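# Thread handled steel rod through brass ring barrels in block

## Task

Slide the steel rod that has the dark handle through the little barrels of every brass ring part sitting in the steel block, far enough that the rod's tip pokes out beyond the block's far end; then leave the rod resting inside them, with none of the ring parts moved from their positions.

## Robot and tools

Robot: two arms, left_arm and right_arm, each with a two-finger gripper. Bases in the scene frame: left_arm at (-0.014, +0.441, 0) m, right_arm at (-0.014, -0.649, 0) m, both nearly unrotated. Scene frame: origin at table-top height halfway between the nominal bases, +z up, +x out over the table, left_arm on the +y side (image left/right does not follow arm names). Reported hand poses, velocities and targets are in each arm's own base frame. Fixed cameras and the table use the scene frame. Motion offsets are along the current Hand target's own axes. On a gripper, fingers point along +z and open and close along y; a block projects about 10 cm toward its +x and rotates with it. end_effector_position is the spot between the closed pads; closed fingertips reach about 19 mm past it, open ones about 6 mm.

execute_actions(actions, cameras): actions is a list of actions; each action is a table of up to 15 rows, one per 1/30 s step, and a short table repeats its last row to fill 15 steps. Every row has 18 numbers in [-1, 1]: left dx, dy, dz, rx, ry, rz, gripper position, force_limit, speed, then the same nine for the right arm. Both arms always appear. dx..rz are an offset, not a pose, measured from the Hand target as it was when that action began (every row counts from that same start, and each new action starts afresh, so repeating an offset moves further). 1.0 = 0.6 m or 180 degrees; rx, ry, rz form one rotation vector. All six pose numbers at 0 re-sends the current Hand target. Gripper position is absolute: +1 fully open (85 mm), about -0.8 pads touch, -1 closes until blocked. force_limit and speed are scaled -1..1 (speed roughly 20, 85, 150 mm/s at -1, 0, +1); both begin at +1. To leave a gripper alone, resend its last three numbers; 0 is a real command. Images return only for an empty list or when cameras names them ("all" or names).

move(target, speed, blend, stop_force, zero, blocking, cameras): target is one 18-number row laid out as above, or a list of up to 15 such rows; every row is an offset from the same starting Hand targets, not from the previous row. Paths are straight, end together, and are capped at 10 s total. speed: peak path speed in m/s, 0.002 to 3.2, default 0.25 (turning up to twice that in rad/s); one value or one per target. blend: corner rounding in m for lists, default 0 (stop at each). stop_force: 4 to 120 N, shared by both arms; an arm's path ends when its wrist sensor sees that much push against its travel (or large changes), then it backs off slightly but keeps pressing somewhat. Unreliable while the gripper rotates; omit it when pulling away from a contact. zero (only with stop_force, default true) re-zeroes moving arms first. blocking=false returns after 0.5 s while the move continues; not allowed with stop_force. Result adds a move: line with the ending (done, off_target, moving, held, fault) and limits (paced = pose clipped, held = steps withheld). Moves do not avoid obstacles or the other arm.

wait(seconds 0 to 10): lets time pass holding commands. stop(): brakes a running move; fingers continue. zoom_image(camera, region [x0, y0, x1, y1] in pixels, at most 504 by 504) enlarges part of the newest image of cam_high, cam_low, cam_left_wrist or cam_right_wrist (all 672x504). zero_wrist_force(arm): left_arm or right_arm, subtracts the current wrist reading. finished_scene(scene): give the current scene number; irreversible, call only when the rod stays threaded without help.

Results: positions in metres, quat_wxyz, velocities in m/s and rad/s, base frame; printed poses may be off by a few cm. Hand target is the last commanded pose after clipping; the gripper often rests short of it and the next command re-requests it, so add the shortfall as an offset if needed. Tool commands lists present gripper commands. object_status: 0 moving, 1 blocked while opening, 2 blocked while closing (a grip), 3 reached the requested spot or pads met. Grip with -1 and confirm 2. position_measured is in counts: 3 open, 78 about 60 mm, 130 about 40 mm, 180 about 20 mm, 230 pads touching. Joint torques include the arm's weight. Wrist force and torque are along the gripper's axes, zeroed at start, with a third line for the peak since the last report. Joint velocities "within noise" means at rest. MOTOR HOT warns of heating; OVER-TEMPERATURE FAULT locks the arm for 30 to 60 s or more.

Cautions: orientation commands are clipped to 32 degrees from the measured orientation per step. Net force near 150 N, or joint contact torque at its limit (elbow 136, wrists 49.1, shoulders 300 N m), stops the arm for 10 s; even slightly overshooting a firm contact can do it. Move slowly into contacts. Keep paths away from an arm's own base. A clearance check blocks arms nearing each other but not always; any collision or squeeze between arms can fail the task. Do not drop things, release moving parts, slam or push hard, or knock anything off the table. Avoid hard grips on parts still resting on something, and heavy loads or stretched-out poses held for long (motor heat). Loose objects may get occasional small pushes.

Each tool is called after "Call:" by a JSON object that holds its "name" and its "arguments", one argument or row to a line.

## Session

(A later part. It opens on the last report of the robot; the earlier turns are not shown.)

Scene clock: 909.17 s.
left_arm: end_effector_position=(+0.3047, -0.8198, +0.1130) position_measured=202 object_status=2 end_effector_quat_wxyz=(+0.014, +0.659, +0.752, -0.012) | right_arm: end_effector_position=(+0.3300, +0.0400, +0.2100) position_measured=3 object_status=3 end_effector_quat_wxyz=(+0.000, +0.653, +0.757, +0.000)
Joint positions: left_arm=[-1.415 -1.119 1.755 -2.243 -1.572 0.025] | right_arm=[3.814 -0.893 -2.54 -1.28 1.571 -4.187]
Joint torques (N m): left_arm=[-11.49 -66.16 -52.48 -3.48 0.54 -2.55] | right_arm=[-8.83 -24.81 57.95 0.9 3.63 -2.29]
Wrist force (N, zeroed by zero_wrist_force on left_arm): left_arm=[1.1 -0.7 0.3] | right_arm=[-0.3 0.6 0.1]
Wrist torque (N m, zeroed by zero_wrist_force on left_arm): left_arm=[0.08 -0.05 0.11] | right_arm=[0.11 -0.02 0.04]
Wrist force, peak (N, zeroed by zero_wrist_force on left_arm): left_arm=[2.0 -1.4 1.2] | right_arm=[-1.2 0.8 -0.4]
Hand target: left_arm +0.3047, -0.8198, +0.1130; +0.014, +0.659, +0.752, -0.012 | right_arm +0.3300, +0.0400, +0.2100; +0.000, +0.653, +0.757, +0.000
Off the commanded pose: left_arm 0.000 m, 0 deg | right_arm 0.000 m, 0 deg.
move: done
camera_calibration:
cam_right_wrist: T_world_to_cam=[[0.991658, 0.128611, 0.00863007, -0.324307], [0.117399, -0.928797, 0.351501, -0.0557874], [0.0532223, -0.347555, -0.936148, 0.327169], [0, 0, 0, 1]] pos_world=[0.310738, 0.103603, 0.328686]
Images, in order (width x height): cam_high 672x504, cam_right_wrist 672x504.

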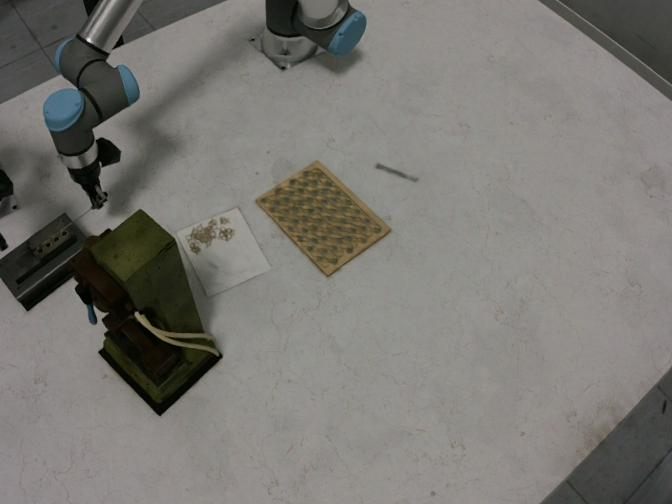

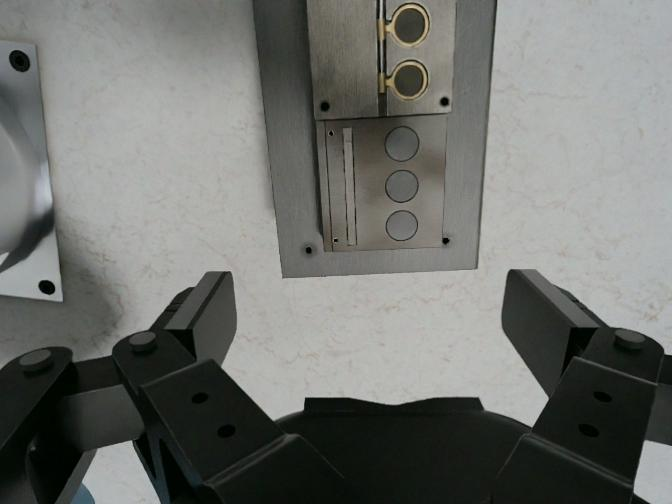

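Call:
{"name": "move", "arguments": {
  "target": [-0.01333,0.00005,0.00048,0,0,0,-1,-0.3,-1,0,0,0,0,0,0,1,1,1],
  "speed": 0.012,
  "stop_force": 4.5,
  "cameras": ["cam_right_wrist"]
}}

Call:
{"name": "zoom_image", "arguments": {
  "camera": "cam_right_wrist",
  "region": [360, 0, 400, 40]
}}

Call:
{"name": "zoom_image", "arguments": {
  "camera": "cam_right_wrist",
  "region": [360, 60, 400, 100]
}}

Scene clock: 919.90 s.
left_arm: end_effector_position=(+0.3057, -0.8278, +0.1130) position_measured=202 object_status=2 end_effector_quat_wxyz=(+0.014, +0.659, +0.752, -0.012) | right_arm: end_effector_position=(+0.3300, +0.0400, +0.2100) position_measured=3 object_status=3 end_effector_quat_wxyz=(+0.000, +0.653, +0.757, +0.000)
Joint positions: left_arm=[-1.415 -1.109 1.739 -2.237 -1.572 0.025] | right_arm=[3.814 -0.893 -2.54 -1.28 1.571 -4.187]
Joint torques (N m): left_arm=[-10.88 -67.72 -52.9 -3.44 0.7 -2.74] | right_arm=[-9.72 -26.2 57.97 1.43 3.78 -2.22]
Wrist force (N, zeroed by zero_wrist_force on left_arm): left_arm=[1.8 -1.0 0.6] | right_arm=[0.0 0.3 0.2]
Wrist torque (N m, zeroed by zero_wrist_force on left_arm): left_arm=[0.09 -0.16 0.14] | right_arm=[0.08 -0.07 0.04]
Wrist force, peak (N, zeroed by zero_wrist_force on left_arm): left_arm=[1.7 -1.5 0.7] | right_arm=[-0.4 0.8 0.2]
Hand target: left_arm +0.3057, -0.8278, +0.1130; +0.014, +0.659, +0.752, -0.012 | right_arm +0.3300, +0.0400, +0.2100; +0.000, +0.653, +0.757, +0.000
Off the commanded pose: left_arm 0.000 m, 0 deg | right_arm 0.000 m, 0 deg.
move: done
camera_calibration:
cam_right_wrist: T_world_to_cam=[[0.991663, 0.128576, 0.00853729, -0.324275], [0.1174, -0.928802, 0.35149, -0.0557835], [0.0531226, -0.347557, -0.936153, 0.327202], [0, 0, 0, 1]] pos_world=[0.310738, 0.103603, 0.328686]
Images, in order (width x height): cam_right_wrist 672x504.

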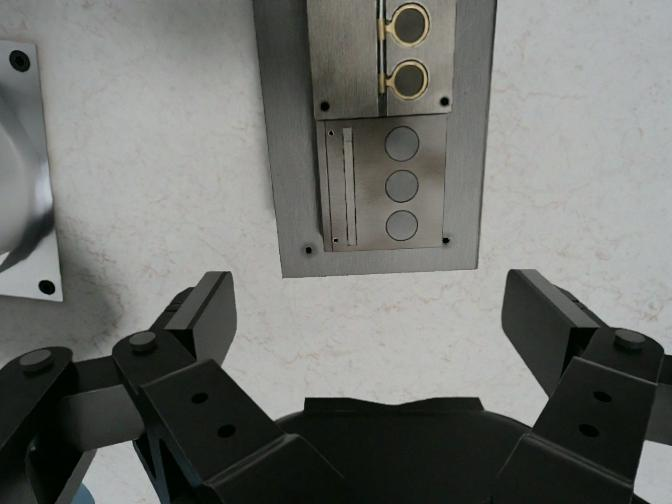

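Scaled by 12.600.

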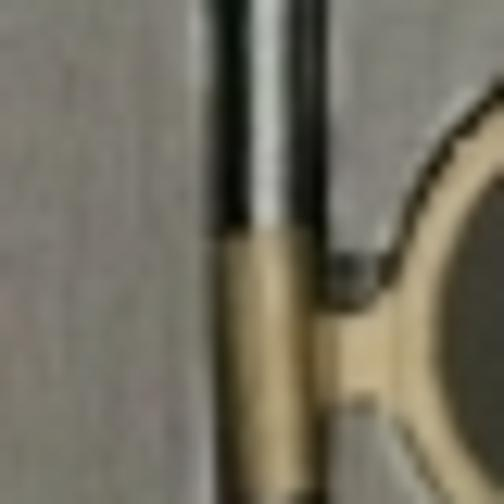

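Scaled by 12.600.

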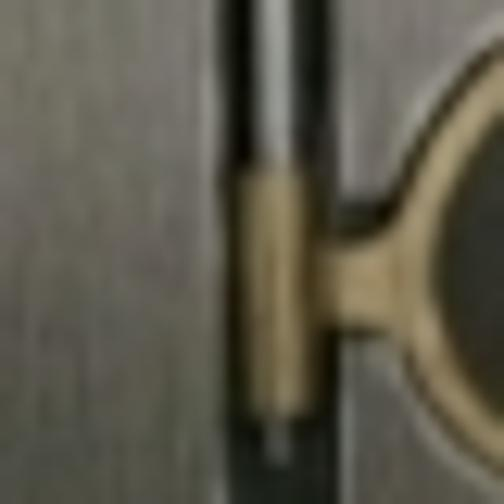

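Call:
{"name": "move", "arguments": {
  "target": [-0.03333,-0.00015,0.0012,0,0,0,-1,-0.3,-1,0,0,0,0,0,0,1,1,1],
  "speed": 0.015,
  "stop_force": 5,
  "cameras": ["cam_right_wrist"]
}}

Call:
{"name": "zoom_image", "arguments": {
  "camera": "cam_right_wrist",
  "region": [350, 60, 410, 120]
}}

Call:
{"name": "zoom_image", "arguments": {
  "camera": "cam_right_wrist",
  "region": [360, 0, 400, 40]
}}

Scene clock: 932.37 s.
left_arm: end_effector_position=(+0.3082, -0.8476, +0.1130) position_measured=202 object_status=2 end_effector_quat_wxyz=(+0.014, +0.659, +0.752, -0.012) | right_arm: end_effector_position=(+0.3300, +0.0400, +0.2100) position_measured=3 object_status=3 end_effector_quat_wxyz=(+0.000, +0.653, +0.757, +0.000)
Joint positions: left_arm=[-1.416 -1.082 1.696 -2.221 -1.572 0.024] | right_arm=[3.814 -0.893 -2.54 -1.28 1.571 -4.187]
Joint torques (N m): left_arm=[-12 -70.04 -52.85 -3.28 0.85 -2.72] | right_arm=[-9.26 -25.16 57.63 2.33 3.89 -2.32]
Wrist force (N, zeroed by zero_wrist_force on left_arm): left_arm=[1.0 -1.2 1.1] | right_arm=[-0.5 0.4 0.4]
Wrist torque (N m, zeroed by zero_wrist_force on left_arm): left_arm=[0.04 -0.03 0.10] | right_arm=[0.08 0.00 0.04]
Wrist force, peak (N, zeroed by zero_wrist_force on left_arm): left_arm=[2.0 -1.6 0.8] | right_arm=[-0.6 0.7 0.2]
Hand target: left_arm +0.3082, -0.8476, +0.1130; +0.014, +0.659, +0.752, -0.012 | right_arm +0.3300, +0.0400, +0.2100; +0.000, +0.653, +0.757, +0.000
Off the commanded pose: left_arm 0.000 m, 0 deg | right_arm 0.000 m, 0 deg.
move: done
camera_calibration:
cam_right_wrist: T_world_to_cam=[[0.991663, 0.128576, 0.00853729, -0.324275], [0.1174, -0.928802, 0.35149, -0.0557835], [0.0531226, -0.347557, -0.936153, 0.327202], [0, 0, 0, 1]] pos_world=[0.310738, 0.103603, 0.328686]
Images, in order (width x height): cam_right_wrist 672x504.

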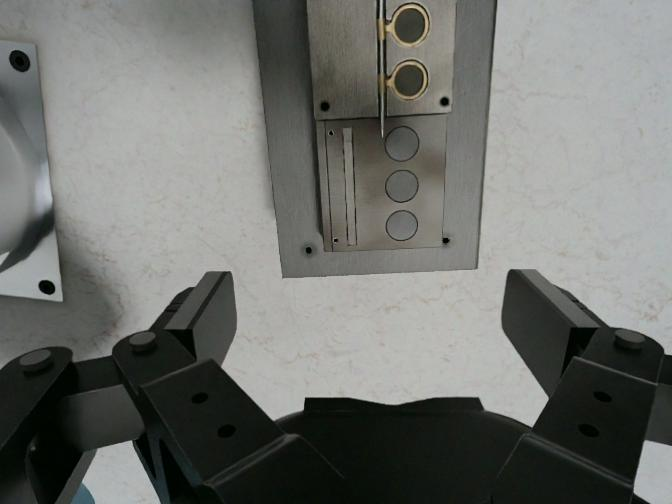

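Scaled by 8.400.

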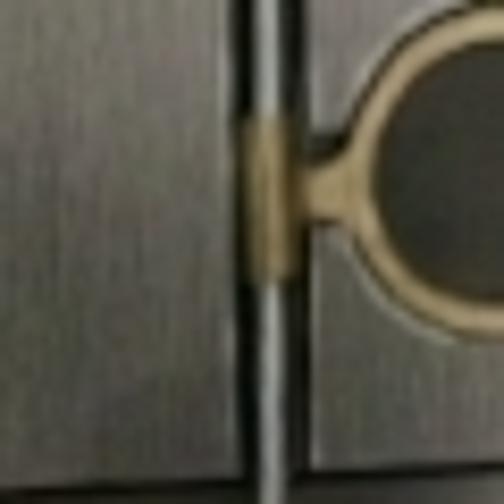

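Scaled by 12.600.

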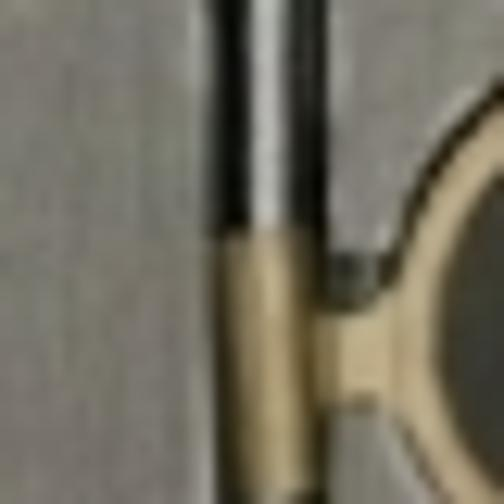

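Call:
{"name": "move", "arguments": {
  "target": [-0.03333, -0.0003, 0.0012, 0,0,0, -1,-0.3,-1, 0,0,0,0,0,0, 1,1,1],
  "speed": 0.02,
  "stop_force": 5
}}

Scene clock: 947.20 s.
left_arm: end_effector_position=(+0.3107, -0.8675, +0.1130) position_measured=202 object_status=2 end_effector_quat_wxyz=(+0.014, +0.659, +0.752, -0.012) | right_arm: end_effector_position=(+0.3300, +0.0400, +0.2100) position_measured=3 object_status=3 end_effector_quat_wxyz=(+0.000, +0.653, +0.757, +0.000)
Joint positions: left_arm=[-1.417 -1.055 1.652 -2.204 -1.572 0.024] | right_arm=[3.814 -0.893 -2.54 -1.28 1.571 -4.187]
Joint torques (N m): left_arm=[-11.84 -72.65 -53.22 -3.14 0.67 -2.61] | right_arm=[-8.99 -25.91 57.73 3.45 3.9 -2.22]
Wrist force (N, zeroed by zero_wrist_force on left_arm): left_arm=[0.8 -1.4 0.6] | right_arm=[-0.3 0.3 0.2]
Wrist torque (N m, zeroed by zero_wrist_force on left_arm): left_arm=[-0.06 -0.02 0.06] | right_arm=[0.08 -0.02 0.04]
Wrist force, peak (N, zeroed by zero_wrist_force on left_arm): left_arm=[1.5 -1.9 0.7] | right_arm=[-0.5 0.8 0.1]
Hand target: left_arm +0.3107, -0.8675, +0.1130; +0.014, +0.659, +0.752, -0.012 | right_arm +0.3300, +0.0400, +0.2100; +0.000, +0.653, +0.757, +0.000
Off the commanded pose: left_arm 0.000 m, 0 deg | right_arm 0.000 m, 0 deg.
move: done

Call:
{"name": "move", "arguments": {
  "target": [-0.0325, -0.0001, 0.0012, 0,0,0, -1,-0.3,-1, 0,0,0,0,0,0, 1,1,1],
  "speed": 0.02,
  "stop_force": 5,
  "cameras": ["cam_right_wrist", "cam_left_wrist"]
}}

Scene clock: 952.13 s.
left_arm: end_effector_position=(+0.3131, -0.8868, +0.1130) position_measured=202 object_status=2 end_effector_quat_wxyz=(+0.014, +0.659, +0.752, -0.012) | right_arm: end_effector_position=(+0.3300, +0.0400, +0.2100) position_measured=3 object_status=3 end_effector_quat_wxyz=(+0.000, +0.653, +0.757, +0.000)
Joint positions: left_arm=[-1.417 -1.029 1.609 -2.187 -1.571 0.023] | right_arm=[3.814 -0.893 -2.54 -1.28 1.571 -4.187]
Joint torques (N m): left_arm=[-11.46 -75.81 -54.03 -3.19 0.97 -2.62] | right_arm=[-9.28 -24.68 57.15 4.41 3.81 -2.29]
Wrist force (N, zeroed by zero_wrist_force on left_arm): left_arm=[0.6 -0.9 1.1] | right_arm=[-0.3 0.6 0.1]
Wrist torque (N m, zeroed by zero_wrist_force on left_arm): left_arm=[0.02 0.00 0.03] | right_arm=[0.12 -0.02 0.04]
Wrist force, peak (N, zeroed by zero_wrist_force on left_arm): left_arm=[1.5 -1.4 1.0] | right_arm=[-0.6 0.5 0.4]
Hand target: left_arm +0.3131, -0.8868, +0.1130; +0.014, +0.659, +0.752, -0.012 | right_arm +0.3300, +0.0400, +0.2100; +0.000, +0.653, +0.757, +0.000
Off the commanded pose: left_arm 0.000 m, 0 deg | right_arm 0.000 m, 0 deg.
move: done
camera_calibration:
cam_left_wrist: T_world_to_cam=[[0.991069, 0.133223, -0.00580359, -0.181866], [0.12483, -0.91157, 0.391737, -0.876238], [0.046898, -0.388963, -0.920059, -0.128494], [0, 0, 0, 1]] pos_world=[0.295649, -0.824503, 0.223977]
cam_right_wrist: T_world_to_cam=[[0.991663, 0.128576, 0.00853729, -0.324275], [0.1174, -0.928802, 0.35149, -0.0557835], [0.0531226, -0.347557, -0.936153, 0.327202], [0, 0, 0, 1]] pos_world=[0.310738, 0.103603, 0.328686]
Images, in order (width x height): cam_left_wrist 672x504, cam_right_wrist 672x504.

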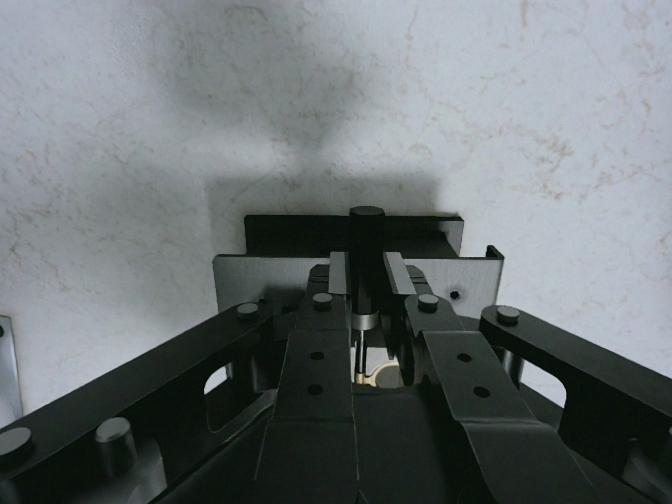

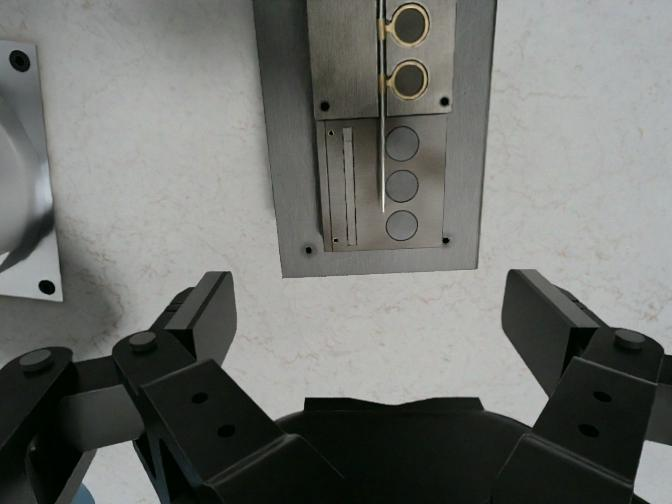

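Call:
{"name": "move", "arguments": {
  "target": [-0.0045, -0.0002, 0.0002, 0,0,0, -1,-0.3,-1, 0,0,0,0,0,0, 1,1,1],
  "speed": 0.01,
  "stop_force": 5
}}

Call:
{"name": "zoom_image", "arguments": {
  "camera": "cam_right_wrist",
  "region": [240, 0, 500, 280]
}}

Scene clock: 962.43 s.
left_arm: end_effector_position=(+0.3134, -0.8895, +0.1130) position_measured=202 object_status=2 end_effector_quat_wxyz=(+0.014, +0.659, +0.752, -0.012) | right_arm: end_effector_position=(+0.3300, +0.0400, +0.2100) position_measured=3 object_status=3 end_effector_quat_wxyz=(+0.000, +0.653, +0.757, +0.000)
Joint positions: left_arm=[-1.418 -1.025 1.603 -2.184 -1.571 0.023] | right_arm=[3.814 -0.893 -2.54 -1.28 1.571 -4.187]
Joint torques (N m): left_arm=[-11.79 -75.34 -53.53 -3.24 0.75 -2.4] | right_arm=[-8.46 -24.8 57.11 5.1 4 -2.24]
Wrist force (N, zeroed by zero_wrist_force on left_arm): left_arm=[1.1 -0.5 0.8] | right_arm=[-0.3 0.4 0.1]
Wrist torque (N m, zeroed by zero_wrist_force on left_arm): left_arm=[-0.02 -0.11 -0.01] | right_arm=[0.09 -0.02 0.03]
Wrist force, peak (N, zeroed by zero_wrist_force on left_arm): left_arm=[0.8 -1.7 1.2] | right_arm=[-0.6 0.6 0.2]
Hand target: left_arm +0.3134, -0.8895, +0.1130; +0.014, +0.659, +0.752, -0.012 | right_arm +0.3300, +0.0400, +0.2100; +0.000, +0.653, +0.757, +0.000
Off the commanded pose: left_arm 0.000 m, 0 deg | right_arm 0.000 m, 0 deg.
move: done

Scaled by 1.800.
This view is cut from an older image: the scene may have changed since it was taken.

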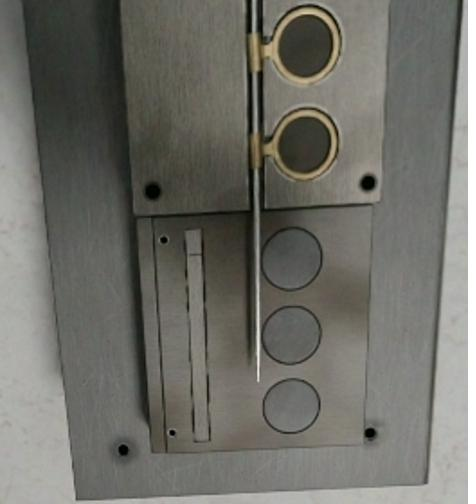

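Call:
{"name": "move", "arguments": {
  "target": [0,0,0,0,0,0,-0.4,-1,-1,0,0,0,0,0,0,1,1,1]
}}

Call:
{"name": "wait", "arguments": {
  "seconds": 0.5,
  "cameras": ["cam_left_wrist", "cam_right_wrist"]
}}

Scene clock: 966.50 s.
left_arm: end_effector_position=(+0.3134, -0.8895, +0.1130) position_measured=179 object_status=0 end_effector_quat_wxyz=(+0.014, +0.659, +0.752, -0.012) | right_arm: end_effector_position=(+0.3300, +0.0400, +0.2100) position_measured=3 object_status=3 end_effector_quat_wxyz=(+0.000, +0.653, +0.757, +0.000)
Joint positions: left_arm=[-1.418 -1.025 1.603 -2.184 -1.571 0.023] | right_arm=[3.814 -0.893 -2.54 -1.28 1.571 -4.187]
Joint torques (N m): left_arm=[-12.34 -74.86 -51.72 -3.31 0.92 -2.44] | right_arm=[-8.34 -23.87 56.8 6.11 3.96 -2.3]
Wrist force (N, zeroed by zero_wrist_force on left_arm): left_arm=[0.4 -0.1 0.8] | right_arm=[-0.4 0.3 0.1]
Wrist torque (N m, zeroed by zero_wrist_force on left_arm): left_arm=[0.03 -0.09 -0.01] | right_arm=[0.07 0.00 0.04]
Wrist force, peak (N, zeroed by zero_wrist_force on left_arm): left_arm=[1.0 -0.8 1.5] | right_arm=[-0.7 0.5 0.2]
Hand target: left_arm +0.3134, -0.8895, +0.1130; +0.014, +0.659, +0.752, -0.012 | right_arm +0.3300, +0.0400, +0.2100; +0.000, +0.653, +0.757, +0.000
Off the commanded pose: left_arm 0.000 m, 0 deg | right_arm 0.000 m, 0 deg.
move: done

Scene clock: 967.00 s.
left_arm: end_effector_position=(+0.3134, -0.8895, +0.1130) position_measured=179 object_status=3 end_effector_quat_wxyz=(+0.014, +0.659, +0.752, -0.012) | right_arm: end_effector_position=(+0.3300, +0.0400, +0.2100) position_measured=3 object_status=3 end_effector_quat_wxyz=(+0.000, +0.653, +0.757, +0.000)
Joint positions: left_arm=[-1.418 -1.025 1.603 -2.184 -1.571 0.023] | right_arm=[3.814 -0.893 -2.54 -1.28 1.571 -4.187]
Joint torques (N m): left_arm=[-12.24 -75.52 -50.73 -3.32 0.77 -2.61] | right_arm=[-7.95 -24.84 56.66 6.03 4.01 -2.22]
Wrist force (N, zeroed by zero_wrist_force on left_arm): left_arm=[0.0 -0.3 0.9] | right_arm=[-0.2 0.6 0.1]
Wrist torque (N m, zeroed by zero_wrist_force on left_arm): left_arm=[-0.01 -0.01 -0.01] | right_arm=[0.13 -0.04 0.03]
Wrist force, peak (N, zeroed by zero_wrist_force on left_arm): left_arm=[0.2 -0.6 1.2] | right_arm=[-0.3 0.7 0.3]
Hand target: left_arm +0.3134, -0.8895, +0.1130; +0.014, +0.659, +0.752, -0.012 | right_arm +0.3300, +0.0400, +0.2100; +0.000, +0.653, +0.757, +0.000
Tool commands: left_gripper/position=-0.4 left_gripper/force_limit=-1.0 left_gripper/speed=-1.0 right_gripper/position=+1.0 right_gripper/force_limit=+1.0 right_gripper/speed=+1.0
Off the commanded pose: left_arm 0.000 m, 0 deg | right_arm 0.000 m, 0 deg.
wait: 0.50 s; at rest by 0.17 s
camera_calibration:
cam_left_wrist: T_world_to_cam=[[0.991069, 0.133223, -0.00580359, -0.181803], [0.12483, -0.91157, 0.391737, -0.878737], [0.046898, -0.388963, -0.920059, -0.129558], [0, 0, 0, 1]] pos_world=[0.295949, -0.827203, 0.223977]
cam_right_wrist: T_world_to_cam=[[0.991663, 0.128576, 0.00853729, -0.324275], [0.1174, -0.928802, 0.35149, -0.0557835], [0.0531226, -0.347557, -0.936153, 0.327202], [0, 0, 0, 1]] pos_world=[0.310738, 0.103603, 0.328686]
Images, in order (width x height): cam_left_wrist 672x504, cam_right_wrist 672x504.

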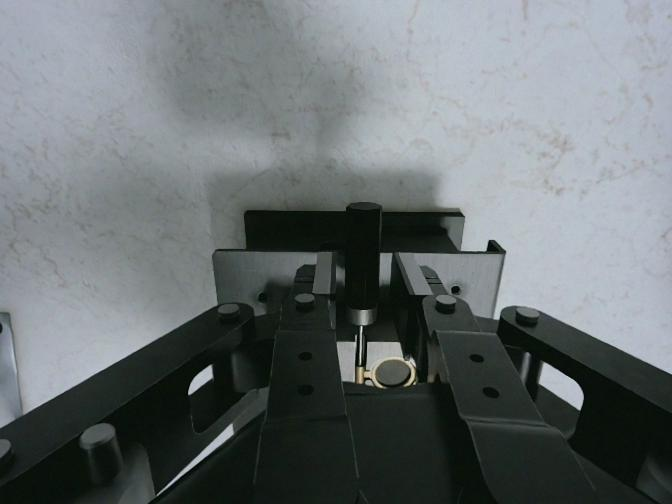

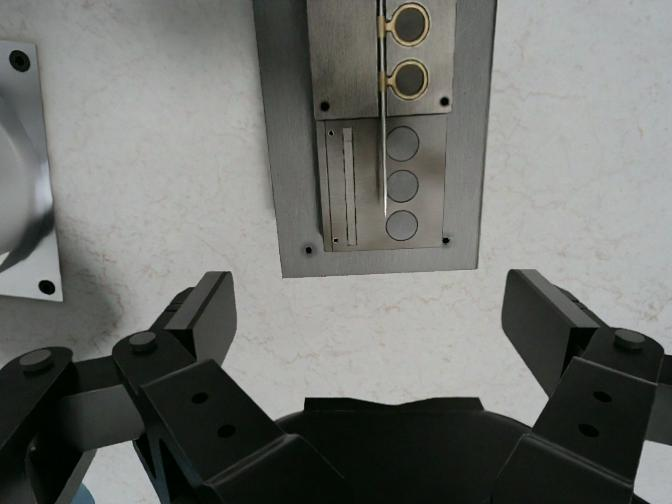

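Call:
{"name": "move", "arguments": {
  "target": [
    [-0.0025,0,-0.0666,0,0,0,-0.4,-1,-1,0,0,0,0,0,0,1,1,1],
    [0.05,0,-0.25,0,0,0,-0.4,-1,-1,0,0.2,0,0,0,0,1,1,1]
  ],
  "speed": [0.05, 0.2],
  "blend": [0.01, 0],
  "cameras": ["all"]
}}

Scene clock: 977.33 s.
left_arm: end_effector_position=(+0.3088, -0.8544, +0.2617) position_measured=179 object_status=3 end_effector_quat_wxyz=(+0.014, +0.659, +0.752, -0.012) | right_arm: end_effector_position=(+0.4486, +0.0576, +0.2100) position_measured=3 object_status=3 end_effector_quat_wxyz=(+0.000, +0.653, +0.757, +0.000)
Joint positions: left_arm=[-1.417 -1.187 1.559 -1.979 -1.572 0.024] | right_arm=[3.665 -1.221 -2.398 -1.094 1.571 -4.336]
Joint torques (N m): left_arm=[-1.36 -87.58 -57.57 -3.02 -1.19 1.54] | right_arm=[-9.09 -5.27 54.46 9.87 3.95 -2.29]
Wrist force (N, zeroed by zero_wrist_force on left_arm): left_arm=[0.4 0.0 0.7] | right_arm=[-0.8 0.5 -0.2]
Wrist torque (N m, zeroed by zero_wrist_force on left_arm): left_arm=[0.00 -0.09 -0.18] | right_arm=[0.07 0.16 -0.07]
Wrist force, peak (N, zeroed by zero_wrist_force on left_arm): left_arm=[0.2 -0.1 2.2] | right_arm=[-0.8 2.4 -0.6]
Hand target: left_arm +0.3088, -0.8544, +0.2618; +0.014, +0.659, +0.752, -0.012 | right_arm +0.4487, +0.0576, +0.2100; +0.000, +0.653, +0.757, +0.000
Off the commanded pose: left_arm 0.000 m, 0 deg | right_arm 0.000 m, 0 deg.
move: done
camera_calibration:
cam_left_wrist: T_world_to_cam=[[0.991068, 0.133229, -0.00579155, -0.181057], [0.124835, -0.911605, 0.391653, -0.904455], [0.0468998, -0.388878, -0.920095, 0.0212954], [0, 0, 0, 1]] pos_world=[0.291349, -0.792103, 0.372777]
cam_right_wrist: T_world_to_cam=[[0.991663, 0.128576, 0.00853729, -0.444235], [0.1174, -0.928802, 0.35149, -0.0534648], [0.0531226, -0.347557, -0.936153, 0.326978], [0, 0, 0, 1]] pos_world=[0.429438, 0.121103, 0.328686]

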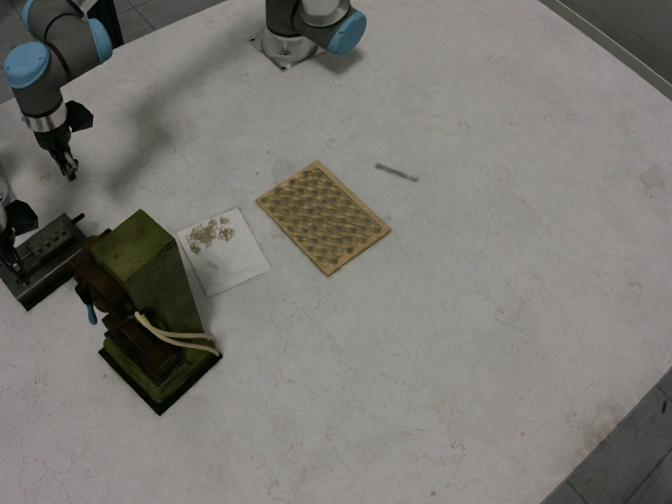

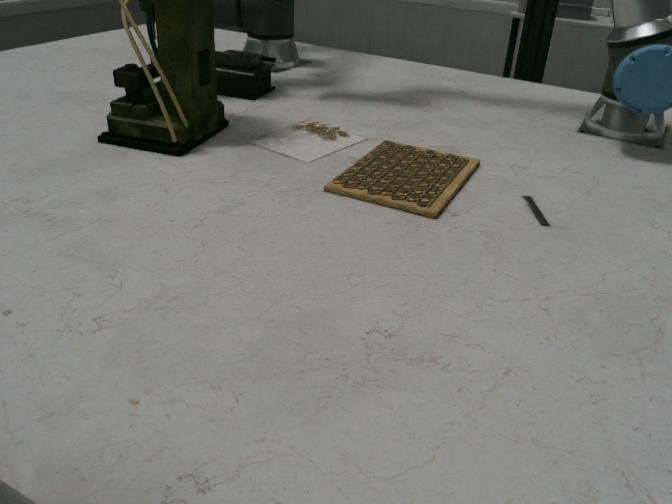

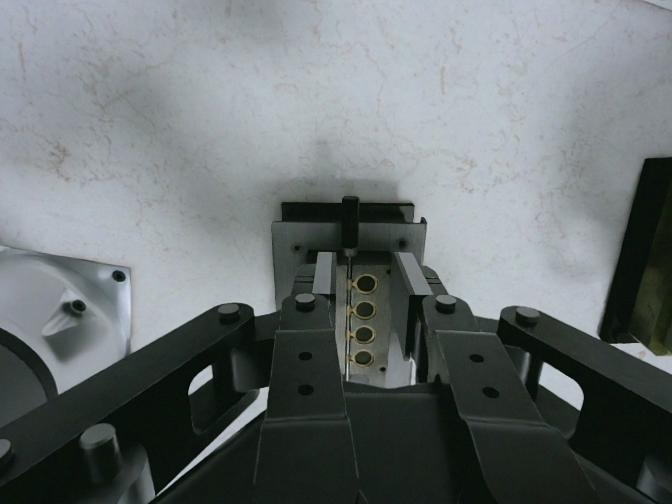

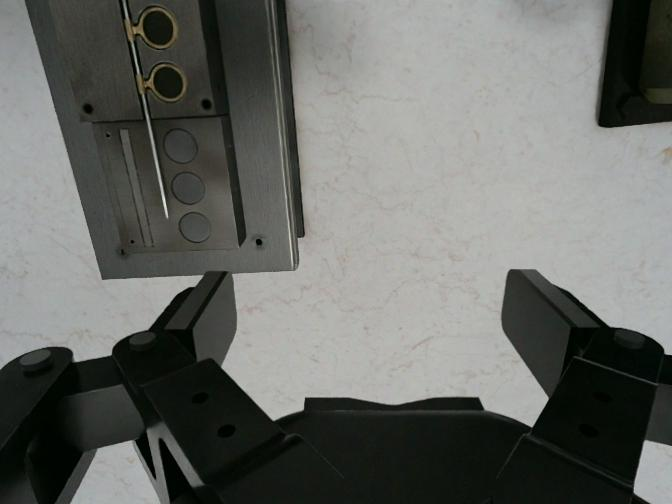

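Call:
{"name": "zoom_image", "arguments": {
  "camera": "cam_left_wrist",
  "region": [260, 180, 440, 400]
}}

Call:
{"name": "zoom_image", "arguments": {
  "camera": "cam_right_wrist",
  "region": [40, 0, 300, 280]
}}

Scaled by 2.291.

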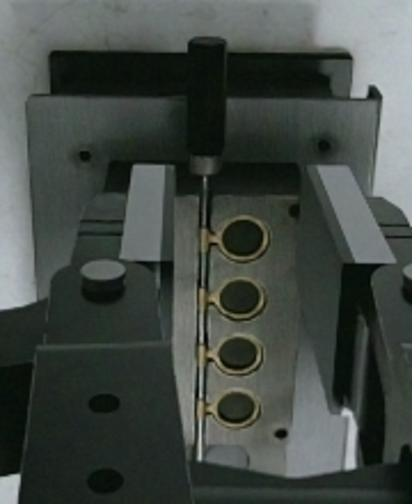

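Scaled by 1.800.

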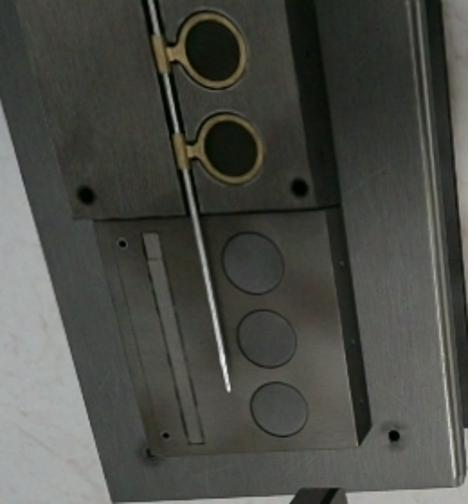

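Call:
{"name": "finished_scene", "arguments": {
  "scene": 2
}}

The scene is finished: the task was done.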